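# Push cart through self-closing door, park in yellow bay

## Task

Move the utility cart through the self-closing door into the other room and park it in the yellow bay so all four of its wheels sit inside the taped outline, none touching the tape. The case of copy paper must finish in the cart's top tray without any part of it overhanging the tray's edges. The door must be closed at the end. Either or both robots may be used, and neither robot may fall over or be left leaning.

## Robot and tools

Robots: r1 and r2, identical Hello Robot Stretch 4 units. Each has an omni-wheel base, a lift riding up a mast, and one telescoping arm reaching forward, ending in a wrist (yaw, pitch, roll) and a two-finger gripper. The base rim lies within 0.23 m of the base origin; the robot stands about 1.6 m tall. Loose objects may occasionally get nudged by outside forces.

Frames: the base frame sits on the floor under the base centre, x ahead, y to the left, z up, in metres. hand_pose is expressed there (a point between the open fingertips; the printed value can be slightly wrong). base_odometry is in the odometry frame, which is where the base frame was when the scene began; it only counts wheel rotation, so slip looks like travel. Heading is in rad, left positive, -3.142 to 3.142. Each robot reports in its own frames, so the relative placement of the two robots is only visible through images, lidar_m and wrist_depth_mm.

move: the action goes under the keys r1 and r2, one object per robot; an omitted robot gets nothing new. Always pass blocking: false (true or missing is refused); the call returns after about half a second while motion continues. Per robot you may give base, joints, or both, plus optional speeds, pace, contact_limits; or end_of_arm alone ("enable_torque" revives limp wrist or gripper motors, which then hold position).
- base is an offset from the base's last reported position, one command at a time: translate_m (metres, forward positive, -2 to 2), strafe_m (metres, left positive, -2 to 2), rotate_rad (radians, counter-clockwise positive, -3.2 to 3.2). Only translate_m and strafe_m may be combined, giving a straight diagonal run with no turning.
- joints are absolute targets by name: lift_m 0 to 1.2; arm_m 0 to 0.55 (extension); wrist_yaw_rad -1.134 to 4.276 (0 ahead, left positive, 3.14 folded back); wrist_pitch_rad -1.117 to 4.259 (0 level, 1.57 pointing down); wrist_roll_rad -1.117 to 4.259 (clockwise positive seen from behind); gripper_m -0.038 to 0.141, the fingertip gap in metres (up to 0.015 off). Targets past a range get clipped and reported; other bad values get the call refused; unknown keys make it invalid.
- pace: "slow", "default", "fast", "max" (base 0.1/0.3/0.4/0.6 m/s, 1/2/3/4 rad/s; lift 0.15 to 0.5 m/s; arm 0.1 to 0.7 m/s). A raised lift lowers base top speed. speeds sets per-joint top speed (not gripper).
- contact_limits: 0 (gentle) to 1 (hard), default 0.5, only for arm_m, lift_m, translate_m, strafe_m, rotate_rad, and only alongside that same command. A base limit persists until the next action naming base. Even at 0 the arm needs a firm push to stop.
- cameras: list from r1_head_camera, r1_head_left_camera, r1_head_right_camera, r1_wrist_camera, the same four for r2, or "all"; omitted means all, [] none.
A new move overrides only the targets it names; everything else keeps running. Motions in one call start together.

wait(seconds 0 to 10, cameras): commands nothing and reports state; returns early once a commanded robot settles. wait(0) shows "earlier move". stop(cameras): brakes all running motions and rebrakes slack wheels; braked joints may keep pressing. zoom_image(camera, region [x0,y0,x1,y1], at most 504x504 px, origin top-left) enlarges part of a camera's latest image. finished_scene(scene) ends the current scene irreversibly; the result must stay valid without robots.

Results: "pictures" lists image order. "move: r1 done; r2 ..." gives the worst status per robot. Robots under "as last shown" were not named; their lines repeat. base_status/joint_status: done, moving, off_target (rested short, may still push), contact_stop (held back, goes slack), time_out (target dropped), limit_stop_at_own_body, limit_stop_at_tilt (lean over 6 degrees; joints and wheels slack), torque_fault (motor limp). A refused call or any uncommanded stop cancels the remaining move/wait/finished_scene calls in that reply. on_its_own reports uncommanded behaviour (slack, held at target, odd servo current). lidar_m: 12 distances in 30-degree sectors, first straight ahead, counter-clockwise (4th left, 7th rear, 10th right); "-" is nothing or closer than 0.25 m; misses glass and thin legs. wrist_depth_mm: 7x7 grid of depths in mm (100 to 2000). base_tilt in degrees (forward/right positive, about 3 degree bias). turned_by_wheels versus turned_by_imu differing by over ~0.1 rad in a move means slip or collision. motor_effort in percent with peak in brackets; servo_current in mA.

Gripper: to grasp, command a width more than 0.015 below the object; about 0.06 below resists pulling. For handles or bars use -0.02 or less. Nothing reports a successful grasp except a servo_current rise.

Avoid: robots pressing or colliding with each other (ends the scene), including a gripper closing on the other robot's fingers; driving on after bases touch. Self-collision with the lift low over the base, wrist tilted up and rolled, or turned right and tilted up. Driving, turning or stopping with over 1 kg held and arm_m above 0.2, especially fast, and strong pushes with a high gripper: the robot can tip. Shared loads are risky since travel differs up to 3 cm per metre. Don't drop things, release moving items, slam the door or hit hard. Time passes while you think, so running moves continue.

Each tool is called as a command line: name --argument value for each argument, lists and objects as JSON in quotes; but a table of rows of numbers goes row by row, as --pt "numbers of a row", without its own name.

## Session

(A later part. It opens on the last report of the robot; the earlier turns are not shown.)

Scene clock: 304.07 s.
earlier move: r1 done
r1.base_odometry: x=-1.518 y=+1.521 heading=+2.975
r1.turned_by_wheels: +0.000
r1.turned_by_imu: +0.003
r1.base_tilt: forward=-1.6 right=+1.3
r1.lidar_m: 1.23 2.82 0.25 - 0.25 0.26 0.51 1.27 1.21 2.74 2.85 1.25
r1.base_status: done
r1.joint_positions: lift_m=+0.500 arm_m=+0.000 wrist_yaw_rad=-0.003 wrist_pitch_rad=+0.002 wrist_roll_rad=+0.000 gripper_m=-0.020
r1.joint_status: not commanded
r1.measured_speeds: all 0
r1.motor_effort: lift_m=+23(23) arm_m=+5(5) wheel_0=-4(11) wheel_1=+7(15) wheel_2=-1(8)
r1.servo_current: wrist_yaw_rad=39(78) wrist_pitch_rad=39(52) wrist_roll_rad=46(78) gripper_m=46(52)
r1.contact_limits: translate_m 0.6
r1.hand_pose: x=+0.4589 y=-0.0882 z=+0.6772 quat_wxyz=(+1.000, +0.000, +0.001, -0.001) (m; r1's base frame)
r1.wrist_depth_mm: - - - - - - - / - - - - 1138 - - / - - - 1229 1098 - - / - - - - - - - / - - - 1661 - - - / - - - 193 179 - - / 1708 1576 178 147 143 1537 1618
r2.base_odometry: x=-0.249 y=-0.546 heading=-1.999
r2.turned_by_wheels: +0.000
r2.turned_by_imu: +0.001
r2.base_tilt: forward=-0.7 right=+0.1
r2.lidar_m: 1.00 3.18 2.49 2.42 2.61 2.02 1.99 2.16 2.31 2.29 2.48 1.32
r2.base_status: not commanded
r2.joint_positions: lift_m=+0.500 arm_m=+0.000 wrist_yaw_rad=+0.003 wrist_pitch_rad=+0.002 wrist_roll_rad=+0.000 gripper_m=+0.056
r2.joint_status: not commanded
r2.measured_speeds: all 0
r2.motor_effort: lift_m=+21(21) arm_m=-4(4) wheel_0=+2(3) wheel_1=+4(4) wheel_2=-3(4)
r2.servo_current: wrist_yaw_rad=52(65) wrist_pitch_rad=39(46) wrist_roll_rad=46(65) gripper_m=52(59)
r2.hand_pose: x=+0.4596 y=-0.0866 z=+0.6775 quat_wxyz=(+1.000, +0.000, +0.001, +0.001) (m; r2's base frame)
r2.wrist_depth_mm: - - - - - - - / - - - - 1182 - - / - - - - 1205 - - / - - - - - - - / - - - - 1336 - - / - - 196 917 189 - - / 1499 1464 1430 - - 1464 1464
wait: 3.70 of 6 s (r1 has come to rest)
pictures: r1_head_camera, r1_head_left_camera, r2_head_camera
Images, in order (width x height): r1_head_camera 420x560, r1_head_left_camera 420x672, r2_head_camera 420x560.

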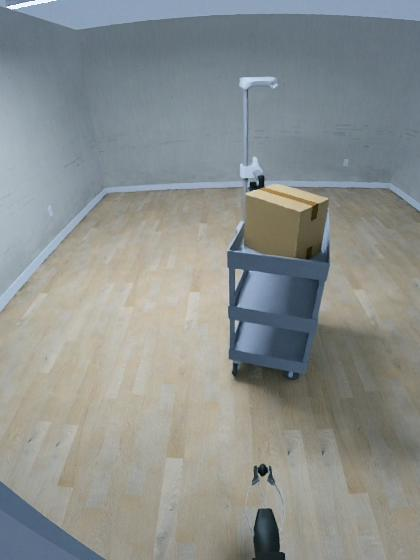

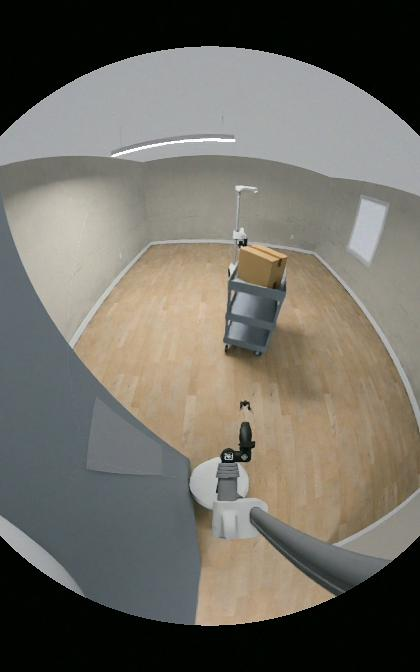

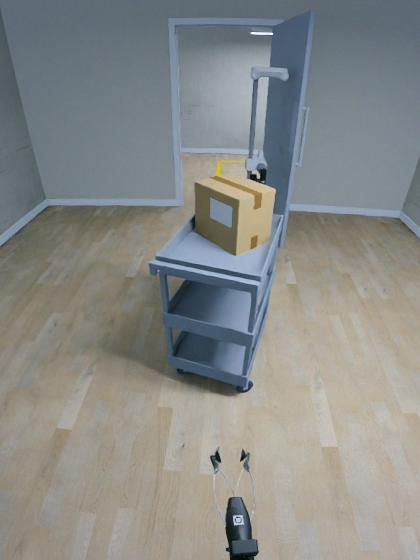

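zoom_image --camera "r1_head_camera" --region '[200, 160, 360, 390]'

move --blocking false --r1 '{"base": {"translate_m": 0.08, "strafe_m":0.2}, "pace":"slow", "contact_limits":{"translate_m":0.4}}' --cameras '[]'

wait --seconds 6 --cameras '["r1_head_left_camera","r2_head_camera"]'

Scaled by 2.191 from the camera's 420x560 image, which has a finer 600x800 frame.

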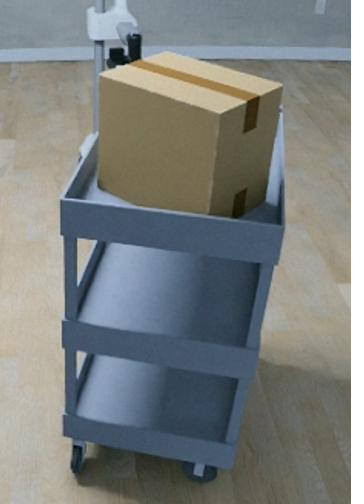

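Scene clock: 312.60 s.
move: r1 moving
r1.base_odometry: x=-1.525 y=+1.510 heading=+2.974
r1.turned_by_wheels: +0.000
r1.turned_by_imu: +0.000
r1.base_tilt: forward=-1.6 right=+1.3
r1.lidar_m: 1.25 2.81 0.25 - 0.25 0.25 0.53 1.25 1.21 2.77 2.87 1.24
r1.base_status: translate_m moving; strafe_m moving
r1.joint_positions: lift_m=+0.500 arm_m=+0.000 wrist_yaw_rad=-0.003 wrist_pitch_rad=+0.002 wrist_roll_rad=+0.000 gripper_m=-0.020
r1.joint_status: not commanded
r1.measured_speeds: translate_m=+0.018 strafe_m=+0.046 rotate_rad=+0.000 lift_m=+0.000 arm_m=+0.000 wrist_yaw_rad=+0.000 wrist_pitch_rad=+0.000 wrist_roll_rad=+0.000
r1.motor_effort: lift_m=+23(23) arm_m=+5(5) wheel_0=-7(10) wheel_1=+12(14) wheel_2=-3(3)
r1.servo_current: wrist_yaw_rad=46(72) wrist_pitch_rad=46(52) wrist_roll_rad=46(65) gripper_m=46(46)
r1.contact_limits: translate_m 0.4
r1.hand_pose: x=+0.4589 y=-0.0882 z=+0.6772 quat_wxyz=(+1.000, +0.000, +0.001, -0.001) (m; r1's base frame)
r1.wrist_depth_mm: - - - - - - - / - - - - 1138 - - / - - - 1205 1078 - - / - - - - - - - / - - - - - - - / - - - 193 179 - - / 1756 1618 178 147 144 1576 1576
r2: as last shown
r2.turned_by_imu: +0.000
r2.base_tilt: forward=-0.6 right=+0.1
r2.lidar_m: 1.02 3.18 2.47 2.42 2.60 2.05 1.99 2.15 2.35 2.29 2.48 1.32
r2.servo_current: wrist_yaw_rad=39(59) wrist_pitch_rad=39(46) wrist_roll_rad=52(52) gripper_m=46(59)
r2.wrist_depth_mm: - - - - - - - / - - - - 1182 - - / - - - - 1182 - - / - - - - - - - / - - - - 1336 - - / - - 196 917 189 - - / 1537 1464 1499 - - 1499 1464
pictures: none
No camera images: "cameras" was empty.

Scene clock: 313.60 s.
earlier move: r1 contact_stop
r1.base_odometry: x=-1.539 y=+1.493 heading=+2.972
r1.turned_by_wheels: -0.002
r1.turned_by_imu: +0.011
r1.base_tilt: forward=-1.6 right=+1.3
r1.lidar_m: 1.25 2.75 0.25 - 0.25 0.25 0.55 1.28 1.22 2.79 2.90 1.25
r1.base_status: translate_m contact_stop (by the wheels' count: +0.016 of +0.080); strafe_m contact_stop (by the wheels' count: +0.031 of +0.200)
r1.joint_positions: lift_m=+0.500 arm_m=+0.000 wrist_yaw_rad=-0.003 wrist_pitch_rad=+0.002 wrist_roll_rad=+0.000 gripper_m=-0.020
r1.joint_status: not commanded
r1.measured_speeds: all 0
r1.on_its_own: the wheels are slack since a contact_stop
r1.motor_effort: lift_m=+23(23) arm_m=+5(5) wheel_0=+0(25) wheel_1=+0(24) wheel_2=+0(4)
r1.servo_current: wrist_yaw_rad=33(72) wrist_pitch_rad=33(52) wrist_roll_rad=39(65) gripper_m=39(52)
r1.contact_limits: translate_m 0.4
r1.hand_pose: x=+0.4590 y=-0.0882 z=+0.6773 quat_wxyz=(+1.000, +0.000, +0.001, -0.001) (m; r1's base frame)
r1.wrist_depth_mm: - - - - - - - / - - - - 1078 - - / - - - - 1078 - - / - - - - - - - / - - - - - - - / - - - 193 179 - - / 1661 1618 178 160 144 1618 1618
r2.base_odometry: x=-0.249 y=-0.546 heading=-1.999
r2.turned_by_wheels: +0.000
r2.turned_by_imu: +0.000
r2.base_tilt: forward=-0.7 right=+0.1
r2.lidar_m: 1.03 3.15 2.49 2.43 2.59 2.03 2.01 2.17 2.34 2.29 2.50 1.34
r2.base_status: not commanded
r2.joint_positions: lift_m=+0.500 arm_m=+0.000 wrist_yaw_rad=+0.003 wrist_pitch_rad=+0.002 wrist_roll_rad=+0.000 gripper_m=+0.056
r2.joint_status: not commanded
r2.measured_speeds: all 0
r2.motor_effort: lift_m=+21(21) arm_m=-4(4) wheel_0=+2(3) wheel_1=+3(4) wheel_2=-3(4)
r2.servo_current: wrist_yaw_rad=52(59) wrist_pitch_rad=33(46) wrist_roll_rad=52(52) gripper_m=46(59)
r2.hand_pose: x=+0.4596 y=-0.0866 z=+0.6775 quat_wxyz=(+1.000, +0.000, +0.001, +0.001) (m; r2's base frame)
r2.wrist_depth_mm: - - - - - - - / - - - - 1205 - - / - - - - 1182 - - / - - - - - - - / - - - - 1336 - - / - - 196 917 189 - - / 1537 1464 1464 - - 1464 1464
wait: 1.00 of 6 s (r1 has come to rest)
pictures: r1_head_left_camera, r2_head_camera
Images, in order (width x height): r1_head_left_camera 420x672, r2_head_camera 420x560.

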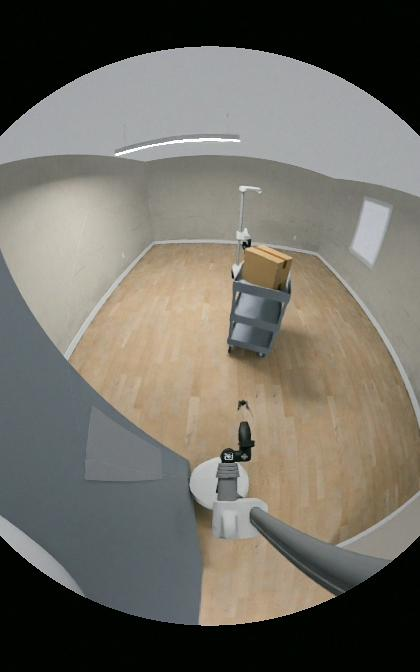

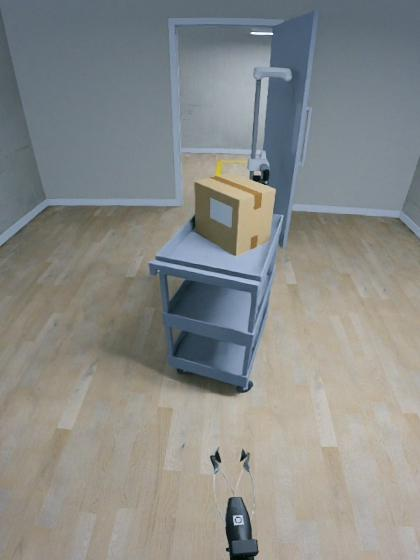

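move --blocking false --r1 '{"base": {"translate_m": 0.25, "strafe_m":0.03}, "pace":"slow", "contact_limits":{"translate_m":0.5}}' --cameras '[]'

wait --seconds 6 --cameras '["r1_head_left_camera","r2_head_camera"]'

zoom_image --camera "r1_head_left_camera" --region '[60, 370, 300, 640]'

Scene clock: 350.10 s.
move: r1 moving
r1.base_odometry: x=-1.551 y=+1.494 heading=+2.973
r1.turned_by_wheels: +0.001
r1.turned_by_imu: +0.001
r1.base_tilt: forward=-1.5 right=+1.3
r1.lidar_m: 1.25 2.76 0.25 - 0.25 0.25 0.53 1.28 1.23 2.78 2.90 1.23
r1.base_status: translate_m moving; strafe_m moving
r1.joint_positions: lift_m=+0.500 arm_m=+0.000 wrist_yaw_rad=-0.003 wrist_pitch_rad=+0.002 wrist_roll_rad=+0.000 gripper_m=-0.020
r1.joint_status: not commanded
r1.measured_speeds: translate_m=+0.048 strafe_m=+0.006 rotate_rad=+0.000 lift_m=+0.000 arm_m=+0.000 wrist_yaw_rad=+0.000 wrist_pitch_rad=+0.000 wrist_roll_rad=+0.000
r1.motor_effort: lift_m=+23(23) arm_m=+4(5) wheel_0=+1(4) wheel_1=+10(11) wheel_2=-5(6)
r1.servo_current: wrist_yaw_rad=59(72) wrist_pitch_rad=39(46) wrist_roll_rad=52(52) gripper_m=52(52)
r1.contact_limits: translate_m 0.5
r1.hand_pose: x=+0.4590 y=-0.0882 z=+0.6773 quat_wxyz=(+1.000, +0.000, +0.001, -0.001) (m; r1's base frame)
r1.wrist_depth_mm: - - - - - - - / - - - - 1060 - - / - - - - 1060 - - / - - - - - - - / - - - - - - - / - - - 193 179 - - / 1756 1618 178 161 143 1661 1576
r2: as last shown
r2.lidar_m: 1.01 3.19 2.50 2.42 2.59 2.05 2.02 2.18 2.33 2.28 2.46 1.33
r2.motor_effort: lift_m=+21(21) arm_m=-4(4) wheel_0=+2(3) wheel_1=+4(4) wheel_2=-3(4)
r2.servo_current: wrist_yaw_rad=52(59) wrist_pitch_rad=39(46) wrist_roll_rad=46(59) gripper_m=52(52)
r2.wrist_depth_mm: - - - - - - - / - - - - 1205 - - / - - - - 1182 - - / - - - - - - - / - - - - 1308 - - / - - 196 917 189 - - / 1537 1430 1499 - - 1464 1464
pictures: none
No camera images: "cameras" was empty.

Scene clock: 353.40 s.
earlier move: r1 done
r1.base_odometry: x=-1.790 y=+1.506 heading=+2.972
r1.turned_by_wheels: +0.000
r1.turned_by_imu: +0.000
r1.base_tilt: forward=-1.6 right=+1.3
r1.lidar_m: 1.02 2.66 1.97 1.89 0.25 0.25 0.50 1.44 1.59 2.81 2.93 1.01
r1.base_status: done
r1.joint_positions: lift_m=+0.500 arm_m=+0.000 wrist_yaw_rad=-0.003 wrist_pitch_rad=+0.002 wrist_roll_rad=+0.000 gripper_m=-0.020
r1.joint_status: not commanded
r1.measured_speeds: all 0
r1.motor_effort: lift_m=+23(23) arm_m=+5(5) wheel_0=+2(4) wheel_1=+7(12) wheel_2=-3(7)
r1.servo_current: wrist_yaw_rad=52(72) wrist_pitch_rad=33(52) wrist_roll_rad=46(65) gripper_m=46(52)
r1.contact_limits: translate_m 0.5
r1.hand_pose: x=+0.4590 y=-0.0882 z=+0.6773 quat_wxyz=(+1.000, +0.000, +0.001, -0.001) (m; r1's base frame)
r1.wrist_depth_mm: - - - - - - - / - - - - 854 854 - / - - - - - - - / - - - - - - - / - - - - - - - / - - - 193 170 - - / 1756 1618 178 179 144 - 1618
r2.base_odometry: x=-0.249 y=-0.546 heading=-1.999
r2.turned_by_wheels: +0.000
r2.turned_by_imu: +0.000
r2.base_tilt: forward=-0.7 right=+0.1
r2.lidar_m: 1.02 3.18 2.50 2.42 2.59 2.07 2.00 2.18 2.34 2.29 2.47 1.33
r2.base_status: not commanded
r2.joint_positions: lift_m=+0.500 arm_m=+0.000 wrist_yaw_rad=+0.003 wrist_pitch_rad=+0.002 wrist_roll_rad=+0.000 gripper_m=+0.056
r2.joint_status: not commanded
r2.measured_speeds: all 0
r2.motor_effort: lift_m=+21(21) arm_m=-4(4) wheel_0=+2(3) wheel_1=+3(4) wheel_2=-4(4)
r2.servo_current: wrist_yaw_rad=52(65) wrist_pitch_rad=46(46) wrist_roll_rad=52(65) gripper_m=52(59)
r2.hand_pose: x=+0.4596 y=-0.0866 z=+0.6775 quat_wxyz=(+1.000, +0.000, +0.001, +0.001) (m; r2's base frame)
r2.wrist_depth_mm: - - - - - - - / - - - - 1205 - - / - - - - 1182 - - / - - - - - - - / - - - - 1336 - - / - - 196 904 189 - - / 1576 1464 1464 - - 1499 1464
wait: 3.30 of 6 s (r1 has come to rest)
pictures: r1_head_left_camera, r2_head_camera
Images, in order (width x height): r1_head_left_camera 420x672, r2_head_camera 420x560.

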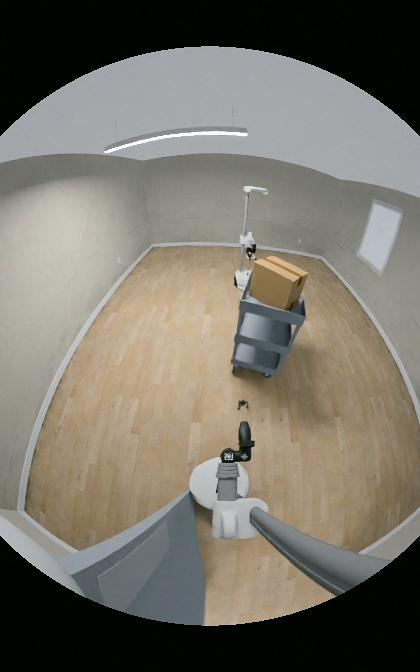

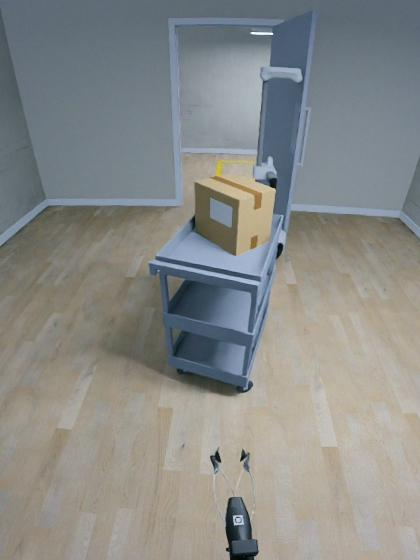

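Scaled by 1.867 from the camera's 420x672 image, which has a finer 600x960 frame.

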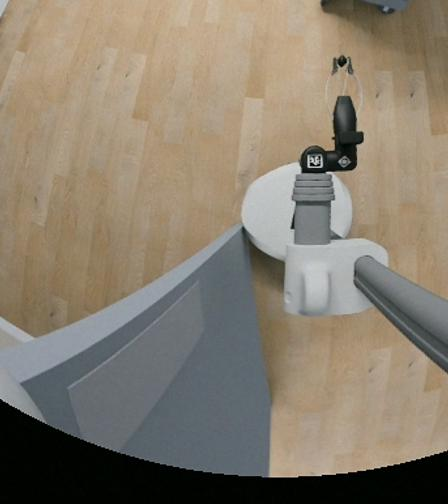

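move --blocking false --r1 '{"base": {"translate_m": 0.12, "strafe_m":0.07}, "pace":"slow", "contact_limits":{"translate_m":0.5}}' --cameras '[]'

wait --seconds 4 --cameras '["r1_head_left_camera","r2_head_camera"]'

zoom_image --camera "r1_head_left_camera" --region '[60, 370, 300, 640]'

Scene clock: 359.23 s.
move: r1 moving
r1.base_odometry: x=-1.804 y=+1.501 heading=+2.973
r1.turned_by_wheels: +0.000
r1.turned_by_imu: +0.000
r1.base_tilt: forward=-1.6 right=+1.3
r1.lidar_m: 0.99 2.67 1.98 1.91 0.25 0.25 0.48 1.44 1.60 2.80 2.96 1.00
r1.base_status: translate_m moving; strafe_m moving
r1.joint_positions: lift_m=+0.500 arm_m=+0.000 wrist_yaw_rad=-0.003 wrist_pitch_rad=+0.002 wrist_roll_rad=+0.000 gripper_m=-0.020
r1.joint_status: not commanded
r1.measured_speeds: translate_m=+0.048 strafe_m=+0.027 rotate_rad=+0.003 lift_m=+0.000 arm_m=+0.000 wrist_yaw_rad=+0.000 wrist_pitch_rad=+0.000 wrist_roll_rad=+0.000
r1.motor_effort: lift_m=+23(23) arm_m=+5(5) wheel_0=-1(3) wheel_1=+7(12) wheel_2=-4(7)
r1.servo_current: wrist_yaw_rad=39(65) wrist_pitch_rad=46(46) wrist_roll_rad=46(65) gripper_m=46(46)
r1.contact_limits: translate_m 0.5
r1.hand_pose: x=+0.4590 y=-0.0882 z=+0.6773 quat_wxyz=(+1.000, +0.000, +0.001, -0.001) (m; r1's base frame)
r1.wrist_depth_mm: - - - - - - - / - - - - 854 842 - / - - - - - - - / - - - - - - - / - - - - - - - / - - - 193 169 - - / 1708 1618 178 179 143 1537 1576
r2: as last shown
r2.lidar_m: 1.03 3.17 2.49 2.40 2.59 2.05 1.99 2.18 2.33 2.29 2.42 1.32
r2.motor_effort: lift_m=+21(21) arm_m=-4(4) wheel_0=+2(3) wheel_1=+4(4) wheel_2=-3(4)
r2.servo_current: wrist_yaw_rad=52(59) wrist_pitch_rad=39(46) wrist_roll_rad=52(59) gripper_m=59(59)
r2.wrist_depth_mm: - - - - - - - / - - - - 1182 - - / - - - - 1205 - - / - - - - - - - / - - - - 1336 - - / - - 196 904 189 - - / 1537 1464 1464 - - 1464 1464
pictures: none
No camera images: "cameras" was empty.

Scene clock: 361.27 s.
earlier move: r1 done
r1.base_odometry: x=-1.920 y=+1.457 heading=+2.973
r1.turned_by_wheels: +0.000
r1.turned_by_imu: +0.000
r1.base_tilt: forward=-1.5 right=+1.3
r1.lidar_m: 0.91 2.57 1.90 1.83 1.66 0.25 0.36 1.58 1.75 2.90 3.02 0.91
r1.base_status: done
r1.joint_positions: lift_m=+0.500 arm_m=+0.000 wrist_yaw_rad=-0.002 wrist_pitch_rad=+0.002 wrist_roll_rad=+0.000 gripper_m=-0.020
r1.joint_status: not commanded
r1.measured_speeds: all 0
r1.motor_effort: lift_m=+23(23) arm_m=+4(5) wheel_0=-4(6) wheel_1=+5(12) wheel_2=+2(7)
r1.servo_current: wrist_yaw_rad=46(65) wrist_pitch_rad=39(52) wrist_roll_rad=39(65) gripper_m=46(52)
r1.contact_limits: translate_m 0.5
r1.hand_pose: x=+0.4590 y=-0.0881 z=+0.6773 quat_wxyz=(+1.000, +0.000, +0.001, -0.001) (m; r1's base frame)
r1.wrist_depth_mm: - - - - - 683 - / - - - - 820 683 - / - - - - - 634 603 / - - - - - - - / - - - - - - - / - - - 193 169 - - / 1756 1576 178 183 144 - -
r2.base_odometry: x=-0.249 y=-0.546 heading=-1.999
r2.turned_by_wheels: +0.000
r2.turned_by_imu: +0.000
r2.base_tilt: forward=-0.7 right=+0.1
r2.lidar_m: 1.03 3.16 2.48 2.42 2.58 2.06 1.99 2.17 2.33 2.30 2.46 1.33
r2.base_status: not commanded
r2.joint_positions: lift_m=+0.500 arm_m=+0.000 wrist_yaw_rad=+0.003 wrist_pitch_rad=+0.002 wrist_roll_rad=+0.000 gripper_m=+0.056
r2.joint_status: not commanded
r2.measured_speeds: all 0
r2.motor_effort: lift_m=+21(21) arm_m=-4(4) wheel_0=+3(3) wheel_1=+4(4) wheel_2=-3(4)
r2.servo_current: wrist_yaw_rad=46(59) wrist_pitch_rad=52(52) wrist_roll_rad=46(59) gripper_m=39(59)
r2.hand_pose: x=+0.4596 y=-0.0866 z=+0.6775 quat_wxyz=(+1.000, +0.000, +0.001, +0.001) (m; r2's base frame)
r2.wrist_depth_mm: - - - - - - - / - - - - 1160 - - / - - - - 1229 - - / - - - - - - - / - - - - 1336 - - / - - 196 917 189 - - / 1576 1464 1464 - - 1464 1464
wait: 2.03 of 4 s (r1 has come to rest)
pictures: r1_head_left_camera, r2_head_camera
Images, in order (width x height): r1_head_left_camera 420x672, r2_head_camera 420x560.

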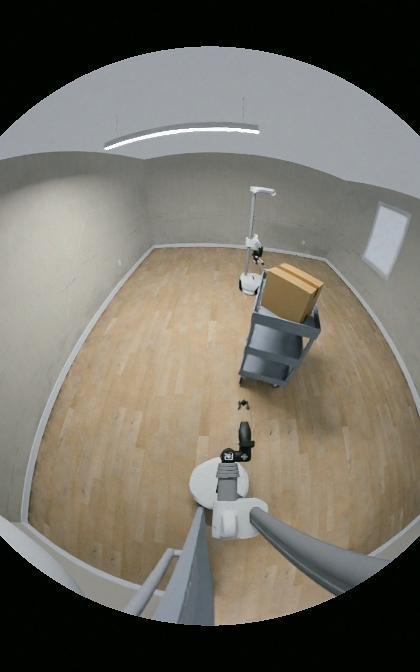

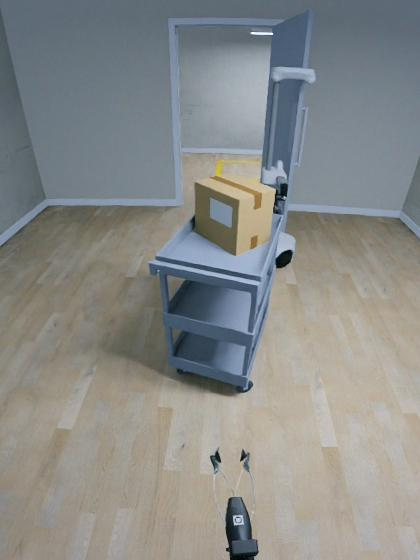

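Scaled by 1.867 from the camera's 420x672 image, which has a finer 600x960 frame.

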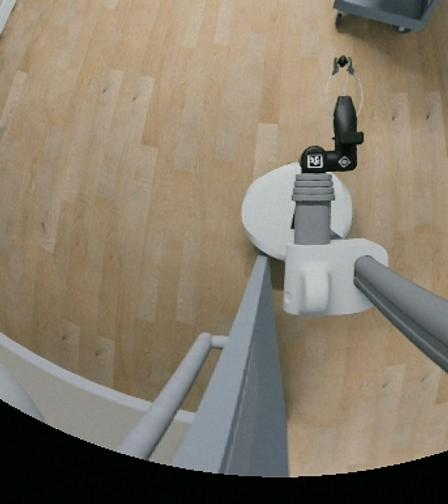

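move --blocking false --r1 '{"base": {"strafe_m":0.08}, "pace":"slow", "contact_limits":{"strafe_m":0.6}}' --r2 '{"base": {"translate_m":0.25}, "joints":{"lift_m":0.95,"wrist_pitch_rad":0.6,"gripper_m":0.12}}' --cameras '[]'

wait --seconds 3 --cameras '[]'

wait --seconds 1 --cameras '["r1_head_left_camera","r2_head_camera","r2_wrist_camera"]'

zoom_image --camera "r2_wrist_camera" --region '[130, 60, 500, 360]'

zoom_image --camera "r1_head_left_camera" --region '[60, 370, 300, 640]'

Scene clock: 377.87 s.
move: r1 moving; r2 moving
r1.base_odometry: x=-1.923 y=+1.443 heading=+2.973
r1.turned_by_wheels: +0.000
r1.turned_by_imu: +0.000
r1.base_tilt: forward=-1.6 right=+1.3
r1.lidar_m: 0.95 2.57 1.89 1.83 1.66 0.25 0.32 1.60 1.75 2.90 3.04 0.93
r1.base_status: strafe_m moving
r1.joint_positions: lift_m=+0.500 arm_m=+0.000 wrist_yaw_rad=-0.002 wrist_pitch_rad=+0.002 wrist_roll_rad=+0.000 gripper_m=-0.020
r1.joint_status: not commanded
r1.measured_speeds: translate_m=-0.001 strafe_m=+0.056 rotate_rad=+0.005 lift_m=+0.000 arm_m=+0.000 wrist_yaw_rad=+0.000 wrist_pitch_rad=+0.000 wrist_roll_rad=+0.000
r1.motor_effort: lift_m=+23(23) arm_m=+4(5) wheel_0=-11(12) wheel_1=+7(9) wheel_2=+3(3)
r1.servo_current: wrist_yaw_rad=39(65) wrist_pitch_rad=46(52) wrist_roll_rad=59(65) gripper_m=46(46)
r1.contact_limits: strafe_m 0.6
r1.hand_pose: x=+0.4590 y=-0.0881 z=+0.6773 quat_wxyz=(+1.000, +0.000, +0.001, -0.001) (m; r1's base frame)
r1.wrist_depth_mm: - - - - - 691 - / - - - - 831 699 732 / - - - - - 647 603 / - - - - - - - / - - - - 1255 - - / - - - 193 170 - - / 1756 1618 178 183 144 - -
r2.base_odometry: x=-0.262 y=-0.574 heading=-1.998
r2.turned_by_wheels: +0.000
r2.turned_by_imu: +0.001
r2.base_tilt: forward=-0.7 right=+0.0
r2.lidar_m: 0.99 3.17 2.52 2.41 2.65 2.08 2.03 2.19 2.34 2.29 2.48 1.26
r2.base_status: translate_m moving
r2.joint_positions: lift_m=+0.538 arm_m=+0.000 wrist_yaw_rad=+0.003 wrist_pitch_rad=+0.527 wrist_roll_rad=+0.000 gripper_m=+0.075
r2.joint_status: lift_m moving; wrist_pitch_rad moving; gripper_m moving
r2.measured_speeds: translate_m=+0.120 strafe_m=-0.001 rotate_rad=-0.001 lift_m=+0.146 arm_m=+0.000 wrist_yaw_rad=+0.000 wrist_pitch_rad=+1.083 wrist_roll_rad=+0.000
r2.motor_effort: lift_m=+21(25) arm_m=-4(4) wheel_0=+9(9) wheel_1=+8(8) wheel_2=-14(14)
r2.servo_current: wrist_yaw_rad=39(59) wrist_pitch_rad=26(91) wrist_roll_rad=39(59) gripper_m=111(111)
r2.hand_pose: x=+0.4204 y=-0.0867 z=+0.5708 quat_wxyz=(+0.965, +0.000, +0.261, +0.001) (m; r2's base frame)
r2.wrist_depth_mm: - - - - - - - / - - - - 1336 - - / - - 1921 - 1708 1808 1863 / 1499 1464 1366 - 1336 1397 1366 / 1160 1182 1160 1138 1078 1118 1098 / 960 946 190 931 188 931 917 / 831 809 831 - 809 778 809
pictures: none
No camera images: "cameras" was empty.

Scene clock: 380.13 s.
earlier move: r1 contact_stop; r2 done
r1.base_odometry: x=-1.970 y=+1.399 heading=+3.066
r1.turned_by_wheels: +0.093
r1.turned_by_imu: +0.119
r1.base_tilt: forward=-1.6 right=+1.3
r1.lidar_m: 4.57 2.28 1.80 1.77 1.55 0.26 0.25 1.64 2.07 2.96 0.98 0.90
r1.base_status: strafe_m contact_stop
r1.joint_positions: lift_m=+0.500 arm_m=+0.000 wrist_yaw_rad=-0.002 wrist_pitch_rad=+0.002 wrist_roll_rad=+0.000 gripper_m=-0.020
r1.joint_status: not commanded
r1.measured_speeds: translate_m=+0.022 strafe_m=+0.000 rotate_rad=+0.064 lift_m=+0.000 arm_m=+0.000 wrist_yaw_rad=+0.000 wrist_pitch_rad=+0.000 wrist_roll_rad=+0.000
r1.on_its_own: the wheels are slack since a contact_stop
r1.motor_effort: lift_m=+23(23) arm_m=+4(5) wheel_0=+2(31) wheel_1=-1(10) wheel_2=+1(31)
r1.servo_current: wrist_yaw_rad=59(65) wrist_pitch_rad=46(52) wrist_roll_rad=46(65) gripper_m=39(52)
r1.contact_limits: strafe_m 0.6
r1.hand_pose: x=+0.4590 y=-0.0881 z=+0.6773 quat_wxyz=(+1.000, +0.000, +0.001, -0.001) (m; r1's base frame)
r1.wrist_depth_mm: - - - - - 759 640 / - - - - - 750 627 / - - - - - 621 574 / - - - - - - - / - - - - - - - / - - - 200 1863 - - / 1708 1618 178 183 144 - -
r2.base_odometry: x=-0.352 y=-0.773 heading=-1.998
r2.turned_by_wheels: +0.000
r2.turned_by_imu: +0.001
r2.base_tilt: forward=-0.7 right=+0.1
r2.lidar_m: 0.78 3.15 2.46 2.41 2.62 2.30 2.25 2.42 2.36 2.30 2.51 0.79
r2.base_status: done
r2.joint_positions: lift_m=+0.950 arm_m=+0.000 wrist_yaw_rad=+0.003 wrist_pitch_rad=+0.599 wrist_roll_rad=+0.000 gripper_m=+0.120
r2.joint_status: all done
r2.measured_speeds: all 0
r2.motor_effort: lift_m=+21(26) arm_m=-4(4) wheel_0=+3(10) wheel_1=+2(9) wheel_2=-3(14)
r2.servo_current: wrist_yaw_rad=39(59) wrist_pitch_rad=39(91) wrist_roll_rad=52(59) gripper_m=52(111)
r2.hand_pose: x=+0.4094 y=-0.0868 z=+0.9655 quat_wxyz=(+0.956, +0.000, +0.295, +0.001) (m; r2's base frame)
r2.wrist_depth_mm: - - - 891 798 - - / - - - 904 842 - - / - - - 676 615 - - / 1983 1983 1921 - 1008 1808 1808 / 1618 1618 1618 - 798 1576 1499 / 1397 1308 198 - 195 1308 1308 / 1229 1205 1229 - 1205 1138 1160
wait: 2.27 of 3 s (r2 has come to rest)
pictures: none
No camera images: "cameras" was empty.

not run: a stop that you did not command came earlier in this reply.

This scene's latest camera images include none from r2_wrist_camera. They are from: r1_head_left_camera, r2_head_camera. r2_wrist_camera's image comes with the result of a call that names it in "cameras".

Scaled by 1.867 from the camera's 420x672 image, which has a finer 600x960 frame.

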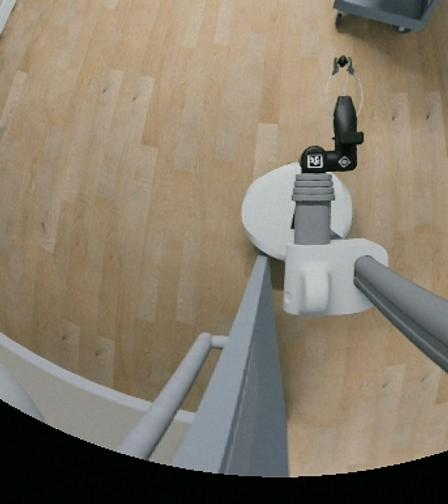

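stop --cameras '["r1_head_left_camera","r2_head_camera","r2_wrist_camera"]'

zoom_image --camera "r1_head_left_camera" --region '[60, 370, 300, 640]'

zoom_image --camera "r2_wrist_camera" --region '[130, 30, 550, 360]'

Scene clock: 384.83 s.
earlier move: r1 contact_stop
stop: r1's wheels hold again
r1.base_odometry: x=-1.972 y=+1.399 heading=+3.071
r1.turned_by_wheels: +0.005
r1.turned_by_imu: +0.005
r1.base_tilt: forward=-1.6 right=+1.3
r1.lidar_m: 4.55 2.24 1.81 1.78 1.53 1.24 1.18 1.25 2.10 2.95 1.00 0.90
r1.base_status: strafe_m contact_stop (by the wheels' count: +0.065 of +0.080)
r1.joint_positions: lift_m=+0.500 arm_m=+0.000 wrist_yaw_rad=-0.002 wrist_pitch_rad=+0.002 wrist_roll_rad=+0.000 gripper_m=-0.020
r1.joint_status: not commanded
r1.measured_speeds: all 0
r1.motor_effort: lift_m=+23(23) arm_m=+4(5) wheel_0=+0(31) wheel_1=+0(10) wheel_2=+0(31)
r1.servo_current: wrist_yaw_rad=59(65) wrist_pitch_rad=39(52) wrist_roll_rad=33(72) gripper_m=46(52)
r1.contact_limits: strafe_m 0.6
r1.hand_pose: x=+0.4590 y=-0.0881 z=+0.6773 quat_wxyz=(+1.000, +0.000, +0.001, -0.001) (m; r1's base frame)
r1.wrist_depth_mm: - - - - - 768 647 / - - - - - 741 634 / - - - - - 621 574 / - - - - - - - / - - - - - - - / - - - 193 1863 - - / 1708 1618 178 183 144 - -
r2.base_odometry: x=-0.352 y=-0.773 heading=-1.998
r2.turned_by_wheels: +0.000
r2.turned_by_imu: +0.001
r2.base_tilt: forward=-0.7 right=+0.1
r2.lidar_m: 0.76 3.10 2.48 2.40 2.63 2.30 2.22 2.42 2.37 2.29 2.51 0.77
r2.base_status: done
r2.joint_positions: lift_m=+0.950 arm_m=+0.000 wrist_yaw_rad=+0.003 wrist_pitch_rad=+0.599 wrist_roll_rad=+0.000 gripper_m=+0.120
r2.joint_status: all done
r2.measured_speeds: all 0
r2.motor_effort: lift_m=+21(26) arm_m=-4(4) wheel_0=+3(10) wheel_1=+2(9) wheel_2=-3(14)
r2.servo_current: wrist_yaw_rad=46(59) wrist_pitch_rad=39(91) wrist_roll_rad=46(59) gripper_m=52(111)
r2.hand_pose: x=+0.4094 y=-0.0868 z=+0.9655 quat_wxyz=(+0.956, +0.000, +0.295, +0.001) (m; r2's base frame)
r2.wrist_depth_mm: - - - 917 798 - - / - - - 904 854 - - / - - - 668 609 - - / 1983 1921 1921 - 991 1863 1863 / 1618 1576 1576 - 866 1576 1537 / 1366 1336 197 - 195 1308 1308 / 1229 1160 1229 - 1182 1138 1182
pictures: r1_head_left_camera, r2_head_camera, r2_wrist_camera
Images, in order (width x height): r1_head_left_camera 420x672, r2_head_camera 420x560, r2_wrist_camera 616x392.

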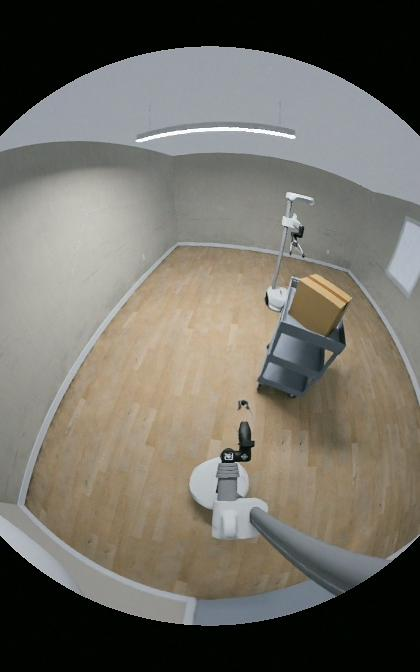

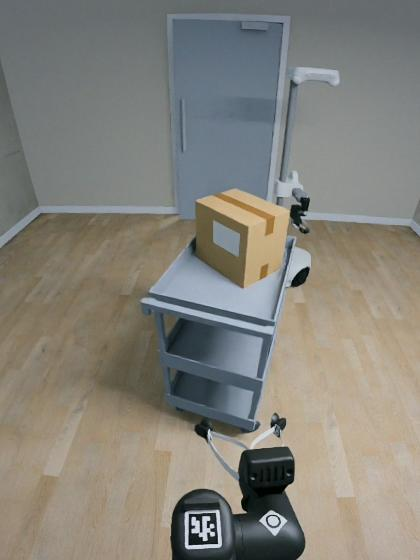

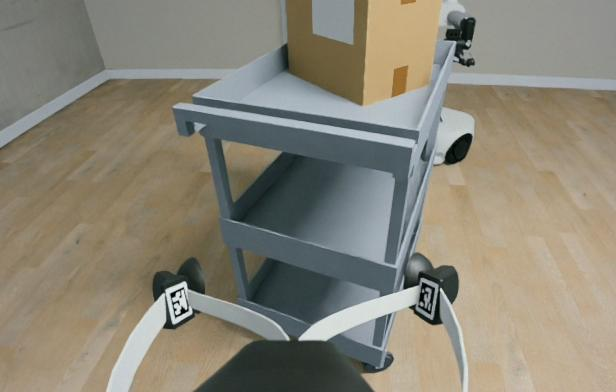

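Scaled by 1.867 from the camera's 420x672 image, which has a finer 600x960 frame.

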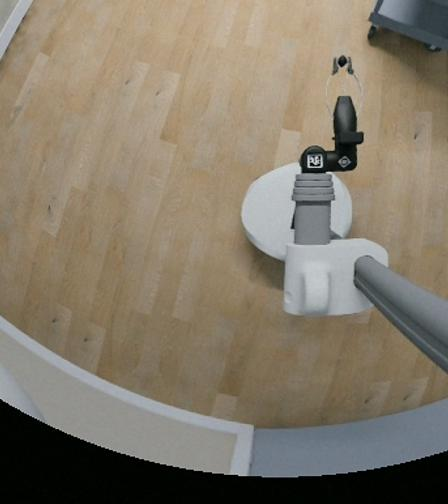

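Scaled by 1.200.

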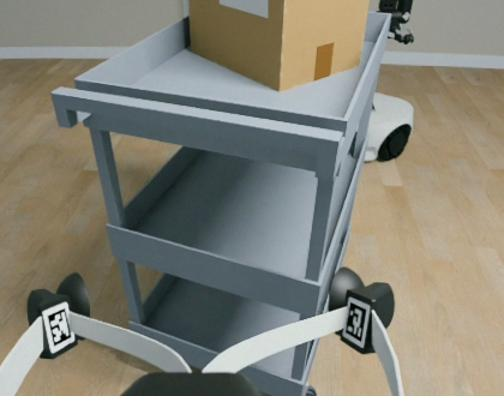

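move --blocking false --r1 '{"base": {"rotate_rad":2.98},"joints":{"lift_m":0.85,"gripper_m":0.1}}' --r2 '{"base": {"rotate_rad":-0.3}}' --cameras '[]'

wait --seconds 1.5 --cameras '[]'

move --blocking false --r2 '{"base": {"strafe_m":0.2}}' --cameras '[]'

wait --seconds 4 --cameras '[]'

wait --seconds 2 --cameras '["r1_head_camera","r1_head_left_camera","r1_wrist_camera","r2_head_camera","r2_wrist_camera"]'

Scene clock: 433.80 s.
move: r1 moving; r2 moving
r1.base_odometry: x=-1.972 y=+1.399 heading=-2.960
r1.turned_by_wheels: +0.252
r1.turned_by_imu: +0.252
r1.base_tilt: forward=-1.6 right=+1.3
r1.lidar_m: 2.95 1.96 1.79 1.81 1.32 1.19 1.22 1.54 2.95 2.99 0.91 0.90
r1.base_status: rotate_rad moving
r1.joint_positions: lift_m=+0.537 arm_m=+0.000 wrist_yaw_rad=-0.002 wrist_pitch_rad=+0.002 wrist_roll_rad=+0.000 gripper_m=+0.005
r1.joint_status: lift_m moving; gripper_m moving
r1.measured_speeds: translate_m=+0.000 strafe_m=+0.001 rotate_rad=+0.976 lift_m=+0.146 arm_m=+0.000 wrist_yaw_rad=+0.000 wrist_pitch_rad=+0.000 wrist_roll_rad=+0.000
r1.motor_effort: lift_m=+26(28) arm_m=+4(4) wheel_0=-9(9) wheel_1=-7(8) wheel_2=-7(8)
r1.servo_current: wrist_yaw_rad=65(72) wrist_pitch_rad=39(46) wrist_roll_rad=59(59) gripper_m=78(78)
r1.hand_pose: x=+0.4590 y=-0.0881 z=+0.7150 quat_wxyz=(+1.000, +0.000, +0.001, -0.001) (m; r1's base frame)
r1.wrist_depth_mm: - - - - - - - / - - - - - - 1661 / - - - - - - - / - - - - - - - / - - - - - - - / - - - 203 183 - 1618 / 1618 1618 188 183 156 1661 1618
r2.base_odometry: x=-0.352 y=-0.773 heading=-2.205
r2.turned_by_wheels: -0.207
r2.turned_by_imu: -0.200
r2.base_tilt: forward=-0.7 right=+0.1
r2.lidar_m: 0.76 0.89 2.61 2.40 2.45 2.42 2.24 2.29 2.47 2.31 2.37 3.03
r2.base_status: rotate_rad moving
r2.joint_positions: lift_m=+0.950 arm_m=+0.000 wrist_yaw_rad=+0.003 wrist_pitch_rad=+0.599 wrist_roll_rad=+0.000 gripper_m=+0.120
r2.joint_status: not commanded
r2.measured_speeds: translate_m=+0.000 strafe_m=+0.000 rotate_rad=-0.599 lift_m=+0.000 arm_m=+0.000 wrist_yaw_rad=+0.000 wrist_pitch_rad=+0.000 wrist_roll_rad=+0.000
r2.motor_effort: lift_m=+21(21) arm_m=-4(4) wheel_0=+6(9) wheel_1=+5(9) wheel_2=+6(10)
r2.servo_current: wrist_yaw_rad=46(46) wrist_pitch_rad=39(46) wrist_roll_rad=52(59) gripper_m=52(59)
r2.hand_pose: x=+0.4094 y=-0.0868 z=+0.9655 quat_wxyz=(+0.956, +0.000, +0.295, +0.001) (m; r2's base frame)
r2.wrist_depth_mm: - - 891 831 - - - / - - 946 866 - - - / - - - - - - - / - 1921 - 750 1808 1808 1863 / 1618 1537 - 891 1576 1576 1499 / 1366 1366 190 1098 199 1308 1308 / 1229 1182 1205 - 1182 1160 1160
pictures: none
No camera images: "cameras" was empty.

Scene clock: 434.43 s.
earlier move: r1 moving; r2 done
r1.base_odometry: x=-1.972 y=+1.399 heading=-1.939
r1.turned_by_wheels: +1.021
r1.turned_by_imu: +1.025
r1.base_tilt: forward=-1.6 right=+1.3
r1.lidar_m: 1.79 1.80 1.35 1.19 1.23 1.49 2.95 2.99 0.92 0.89 3.09 1.97
r1.base_status: rotate_rad moving
r1.joint_positions: lift_m=+0.690 arm_m=+0.000 wrist_yaw_rad=-0.002 wrist_pitch_rad=+0.002 wrist_roll_rad=+0.000 gripper_m=+0.075
r1.joint_status: lift_m moving; gripper_m moving
r1.measured_speeds: translate_m=+0.000 strafe_m=+0.000 rotate_rad=+2.000 lift_m=+0.300 arm_m=+0.000 wrist_yaw_rad=+0.000 wrist_pitch_rad=+0.000 wrist_roll_rad=+0.000
r1.motor_effort: lift_m=+28(28) arm_m=+4(4) wheel_0=-8(10) wheel_1=-6(10) wheel_2=-6(8)
r1.servo_current: wrist_yaw_rad=39(72) wrist_pitch_rad=39(46) wrist_roll_rad=46(65) gripper_m=72(91)
r1.hand_pose: x=+0.4590 y=-0.0881 z=+0.8681 quat_wxyz=(+1.000, +0.000, +0.001, -0.001) (m; r1's base frame)
r1.wrist_depth_mm: - - - - - - - / - - - - - - - / - - - - - - - / - - - - - - - / - - - - - - - / - - 191 - 187 - - / - 145 - 137 - - 1921
r2.base_odometry: x=-0.352 y=-0.773 heading=-2.298
r2.turned_by_wheels: -0.092
r2.turned_by_imu: -0.090
r2.base_tilt: forward=-0.7 right=+0.1
r2.lidar_m: 0.77 0.84 2.72 2.40 2.43 2.54 2.24 2.27 2.58 2.31 2.31 2.79
r2.base_status: done
r2.joint_positions: lift_m=+0.950 arm_m=+0.000 wrist_yaw_rad=+0.003 wrist_pitch_rad=+0.599 wrist_roll_rad=+0.000 gripper_m=+0.120
r2.joint_status: not commanded
r2.measured_speeds: all 0
r2.motor_effort: lift_m=+21(21) arm_m=-4(4) wheel_0=+4(9) wheel_1=+2(9) wheel_2=+4(10)
r2.servo_current: wrist_yaw_rad=52(59) wrist_pitch_rad=39(46) wrist_roll_rad=46(59) gripper_m=52(59)
r2.hand_pose: x=+0.4094 y=-0.0868 z=+0.9655 quat_wxyz=(+0.956, +0.000, +0.295, +0.001) (m; r2's base frame)
r2.wrist_depth_mm: - - 798 - - - - / - 946 866 - - - - / - - - - - - - / 1863 - - 1756 1863 1863 1808 / 1618 1499 - 1499 1576 1499 1499 / 1366 1281 189 1308 199 1281 1308 / 1205 1205 1182 - 1205 1182 1160
wait: 0.63 of 1.5 s (r2 has come to rest)
pictures: none
No camera images: "cameras" was empty.

Scene clock: 434.93 s.
earlier move: r1 moving
move: r2 moving
r1.base_odometry: x=-1.972 y=+1.399 heading=-0.961
r1.turned_by_wheels: +0.979
r1.turned_by_imu: +0.985
r1.base_tilt: forward=-1.6 right=+1.3
r1.lidar_m: 1.39 1.20 1.21 1.45 2.61 2.94 0.93 0.91 3.51 2.04 1.78 1.78
r1.base_status: rotate_rad moving
r1.joint_positions: lift_m=+0.807 arm_m=+0.000 wrist_yaw_rad=-0.002 wrist_pitch_rad=+0.002 wrist_roll_rad=+0.000 gripper_m=+0.100
r1.joint_status: lift_m moving; gripper_m moving
r1.measured_speeds: translate_m=+0.000 strafe_m=+0.001 rotate_rad=+1.739 lift_m=+0.164 arm_m=+0.000 wrist_yaw_rad=+0.000 wrist_pitch_rad=+0.000 wrist_roll_rad=+0.000
r1.motor_effort: lift_m=+25(27) arm_m=+4(4) wheel_0=-5(8) wheel_1=-3(6) wheel_2=-3(6)
r1.servo_current: wrist_yaw_rad=52(59) wrist_pitch_rad=46(52) wrist_roll_rad=52(72) gripper_m=39(72)
r1.hand_pose: x=+0.4591 y=-0.0881 z=+0.9850 quat_wxyz=(+1.000, +0.000, +0.001, -0.001) (m; r1's base frame)
r1.wrist_depth_mm: - - - - - - - / - - - - - - - / - - - - - - - / - - - - - - - / - - - - - - - / - 190 195 - 190 - - / - - - 139 - - -
r2.base_odometry: x=-0.325 y=-0.797 heading=-2.297
r2.turned_by_wheels: +0.000
r2.turned_by_imu: +0.000
r2.base_tilt: forward=-0.7 right=+0.1
r2.lidar_m: 0.77 0.83 2.69 2.38 2.37 2.54 2.25 2.26 2.63 2.35 2.38 2.87
r2.base_status: strafe_m moving
r2.joint_positions: lift_m=+0.950 arm_m=+0.000 wrist_yaw_rad=+0.003 wrist_pitch_rad=+0.599 wrist_roll_rad=+0.000 gripper_m=+0.120
r2.joint_status: not commanded
r2.measured_speeds: translate_m=+0.001 strafe_m=+0.140 rotate_rad=-0.003 lift_m=+0.000 arm_m=+0.000 wrist_yaw_rad=-0.001 wrist_pitch_rad=+0.000 wrist_roll_rad=+0.000
r2.motor_effort: lift_m=+21(21) arm_m=-4(4) wheel_0=-9(13) wheel_1=+12(12) wheel_2=+0(4)
r2.servo_current: wrist_yaw_rad=52(59) wrist_pitch_rad=46(46) wrist_roll_rad=52(52) gripper_m=52(59)
r2.hand_pose: x=+0.4094 y=-0.0868 z=+0.9655 quat_wxyz=(+0.956, +0.000, +0.295, +0.001) (m; r2's base frame)
r2.wrist_depth_mm: - - 809 1756 - - - / - 1008 878 1863 - - - / - - - - - - - / 1921 1921 - 1863 1808 1863 1863 / 1576 1576 - 1430 1576 1537 1537 / 1366 1308 190 1255 214 1281 1281 / 1205 1205 1138 - 1182 1160 1138
pictures: none
No camera images: "cameras" was empty.

Scene clock: 436.10 s.
earlier move: r1 done; r2 moving
r1.base_odometry: x=-1.972 y=+1.399 heading=-0.233
r1.turned_by_wheels: +0.728
r1.turned_by_imu: +0.733
r1.base_tilt: forward=-1.6 right=+1.3
r1.lidar_m: 1.20 1.25 1.65 2.93 3.01 0.89 0.91 2.69 1.92 1.77 1.81 1.29
r1.base_status: done
r1.joint_positions: lift_m=+0.850 arm_m=+0.000 wrist_yaw_rad=-0.002 wrist_pitch_rad=+0.002 wrist_roll_rad=+0.000 gripper_m=+0.100
r1.joint_status: all done
r1.measured_speeds: all 0
r1.motor_effort: lift_m=+25(27) arm_m=+4(4) wheel_0=-3(8) wheel_1=+0(6) wheel_2=-2(6)
r1.servo_current: wrist_yaw_rad=46(65) wrist_pitch_rad=46(52) wrist_roll_rad=52(72) gripper_m=33(72)
r1.hand_pose: x=+0.4591 y=-0.0881 z=+1.0271 quat_wxyz=(+1.000, +0.000, +0.001, -0.001) (m; r1's base frame)
r1.wrist_depth_mm: - - - - - - - / - - - - - - - / - - - - - - - / - - - - - - - / - - - - - - - / - 193 195 - 189 - - / - - - 139 - - -
r2.base_odometry: x=-0.203 y=-0.906 heading=-2.298
r2.turned_by_wheels: +0.000
r2.turned_by_imu: +0.000
r2.base_tilt: forward=-0.6 right=+0.1
r2.lidar_m: 0.78 0.84 2.50 2.20 2.20 2.61 2.28 2.31 2.79 2.53 2.54 3.08
r2.base_status: strafe_m moving
r2.joint_positions: lift_m=+0.950 arm_m=+0.000 wrist_yaw_rad=+0.003 wrist_pitch_rad=+0.599 wrist_roll_rad=+0.000 gripper_m=+0.120
r2.joint_status: not commanded
r2.measured_speeds: translate_m=+0.000 strafe_m=+0.003 rotate_rad=-0.002 lift_m=+0.000 arm_m=+0.000 wrist_yaw_rad=+0.000 wrist_pitch_rad=+0.000 wrist_roll_rad=+0.000
r2.motor_effort: lift_m=+21(21) arm_m=-4(4) wheel_0=-3(13) wheel_1=+2(12) wheel_2=+1(4)
r2.servo_current: wrist_yaw_rad=39(59) wrist_pitch_rad=39(46) wrist_roll_rad=39(59) gripper_m=52(59)
r2.hand_pose: x=+0.4094 y=-0.0868 z=+0.9655 quat_wxyz=(+0.956, +0.000, +0.295, +0.001) (m; r2's base frame)
r2.wrist_depth_mm: - - 904 798 - - - / - - 960 866 - - - / - - - - - - - / 1921 1921 1921 - 1808 1863 1863 / 1576 1576 - - 1576 1537 1537 / 1366 1336 194 - 199 1308 1308 / 1205 1182 1205 - 1182 1138 1182
wait: 1.17 of 4 s (r1 has come to rest)
pictures: none
No camera images: "cameras" was empty.

Scene clock: 436.40 s.
earlier move: r2 done
r1.base_odometry: x=-1.972 y=+1.399 heading=-0.233
r1.turned_by_wheels: +0.000
r1.turned_by_imu: +0.000
r1.base_tilt: forward=-1.6 right=+1.3
r1.lidar_m: 1.19 1.24 1.65 2.93 3.03 0.91 0.91 2.67 1.90 1.78 1.79 1.27
r1.base_status: done
r1.joint_positions: lift_m=+0.850 arm_m=+0.000 wrist_yaw_rad=-0.002 wrist_pitch_rad=+0.002 wrist_roll_rad=+0.000 gripper_m=+0.100
r1.joint_status: all done
r1.measured_speeds: all 0
r1.motor_effort: lift_m=+25(27) arm_m=+4(4) wheel_0=-3(8) wheel_1=+0(6) wheel_2=-2(6)
r1.servo_current: wrist_yaw_rad=65(65) wrist_pitch_rad=39(52) wrist_roll_rad=65(72) gripper_m=46(72)
r1.hand_pose: x=+0.4591 y=-0.0881 z=+1.0271 quat_wxyz=(+1.000, +0.000, +0.001, -0.001) (m; r1's base frame)
r1.wrist_depth_mm: - - - - - - - / - - - - - - - / - - - - - - - / - - - - - - - / - - - - - - - / - 193 195 - 189 - - / - - - 139 - - -
r2.base_odometry: x=-0.203 y=-0.906 heading=-2.298
r2.turned_by_wheels: +0.000
r2.turned_by_imu: +0.000
r2.base_tilt: forward=-0.7 right=+0.0
r2.lidar_m: 0.79 0.84 2.49 2.18 2.20 2.58 2.28 2.27 2.78 2.51 2.53 3.04
r2.base_status: done
r2.joint_positions: lift_m=+0.950 arm_m=+0.000 wrist_yaw_rad=+0.003 wrist_pitch_rad=+0.599 wrist_roll_rad=+0.000 gripper_m=+0.120
r2.joint_status: not commanded
r2.measured_speeds: all 0
r2.motor_effort: lift_m=+21(21) arm_m=-4(4) wheel_0=-3(13) wheel_1=+2(12) wheel_2=+0(4)
r2.servo_current: wrist_yaw_rad=52(59) wrist_pitch_rad=46(46) wrist_roll_rad=46(59) gripper_m=52(59)
r2.hand_pose: x=+0.4094 y=-0.0868 z=+0.9655 quat_wxyz=(+0.956, +0.000, +0.295, +0.001) (m; r2's base frame)
r2.wrist_depth_mm: - - 931 798 - - - / - - 946 854 - - - / - - - - - - - / 1983 1921 - - 1808 1863 1863 / 1618 1576 - - 1576 1576 1537 / 1397 1336 195 - 200 1281 1308 / 1229 1160 1205 - 1205 1160 1138
wait: 0.30 of 2 s (r2 has come to rest)
pictures: r1_head_camera, r1_head_left_camera, r1_wrist_camera, r2_head_camera, r2_wrist_camera
Images, in order (width x height): r1_head_camera 420x560, r1_head_left_camera 420x672, r1_wrist_camera 616x392, r2_head_camera 420x560, r2_wrist_camera 616x392.

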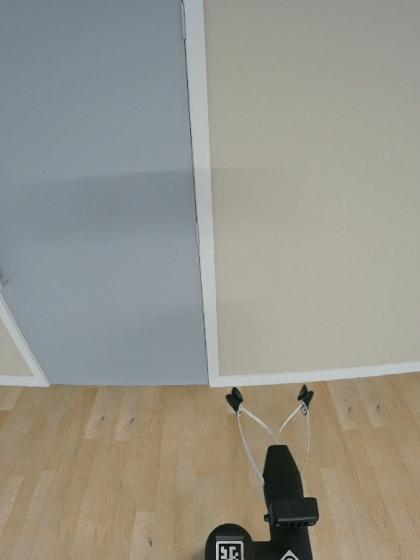

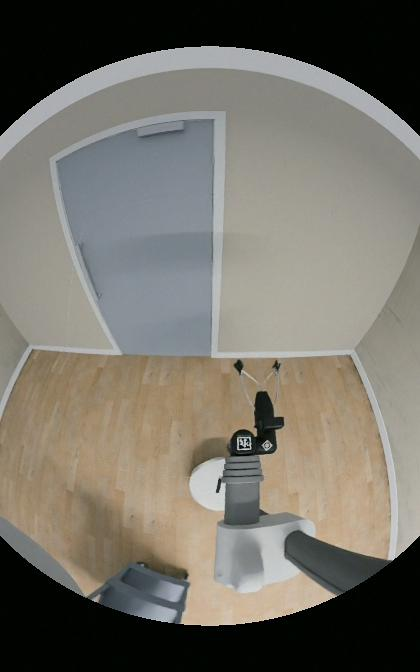

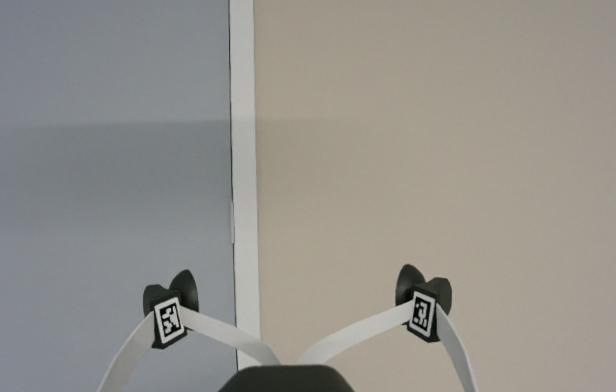

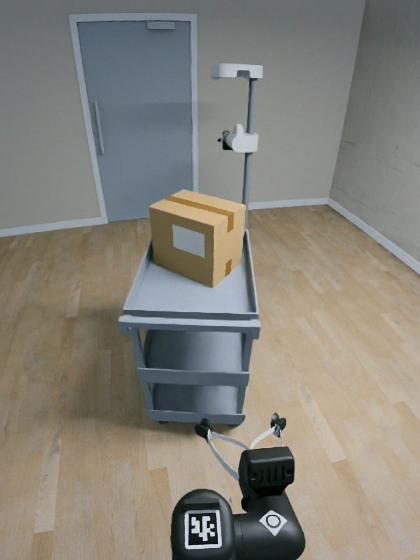

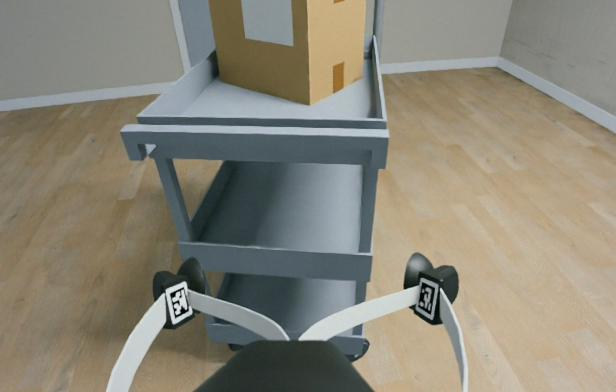

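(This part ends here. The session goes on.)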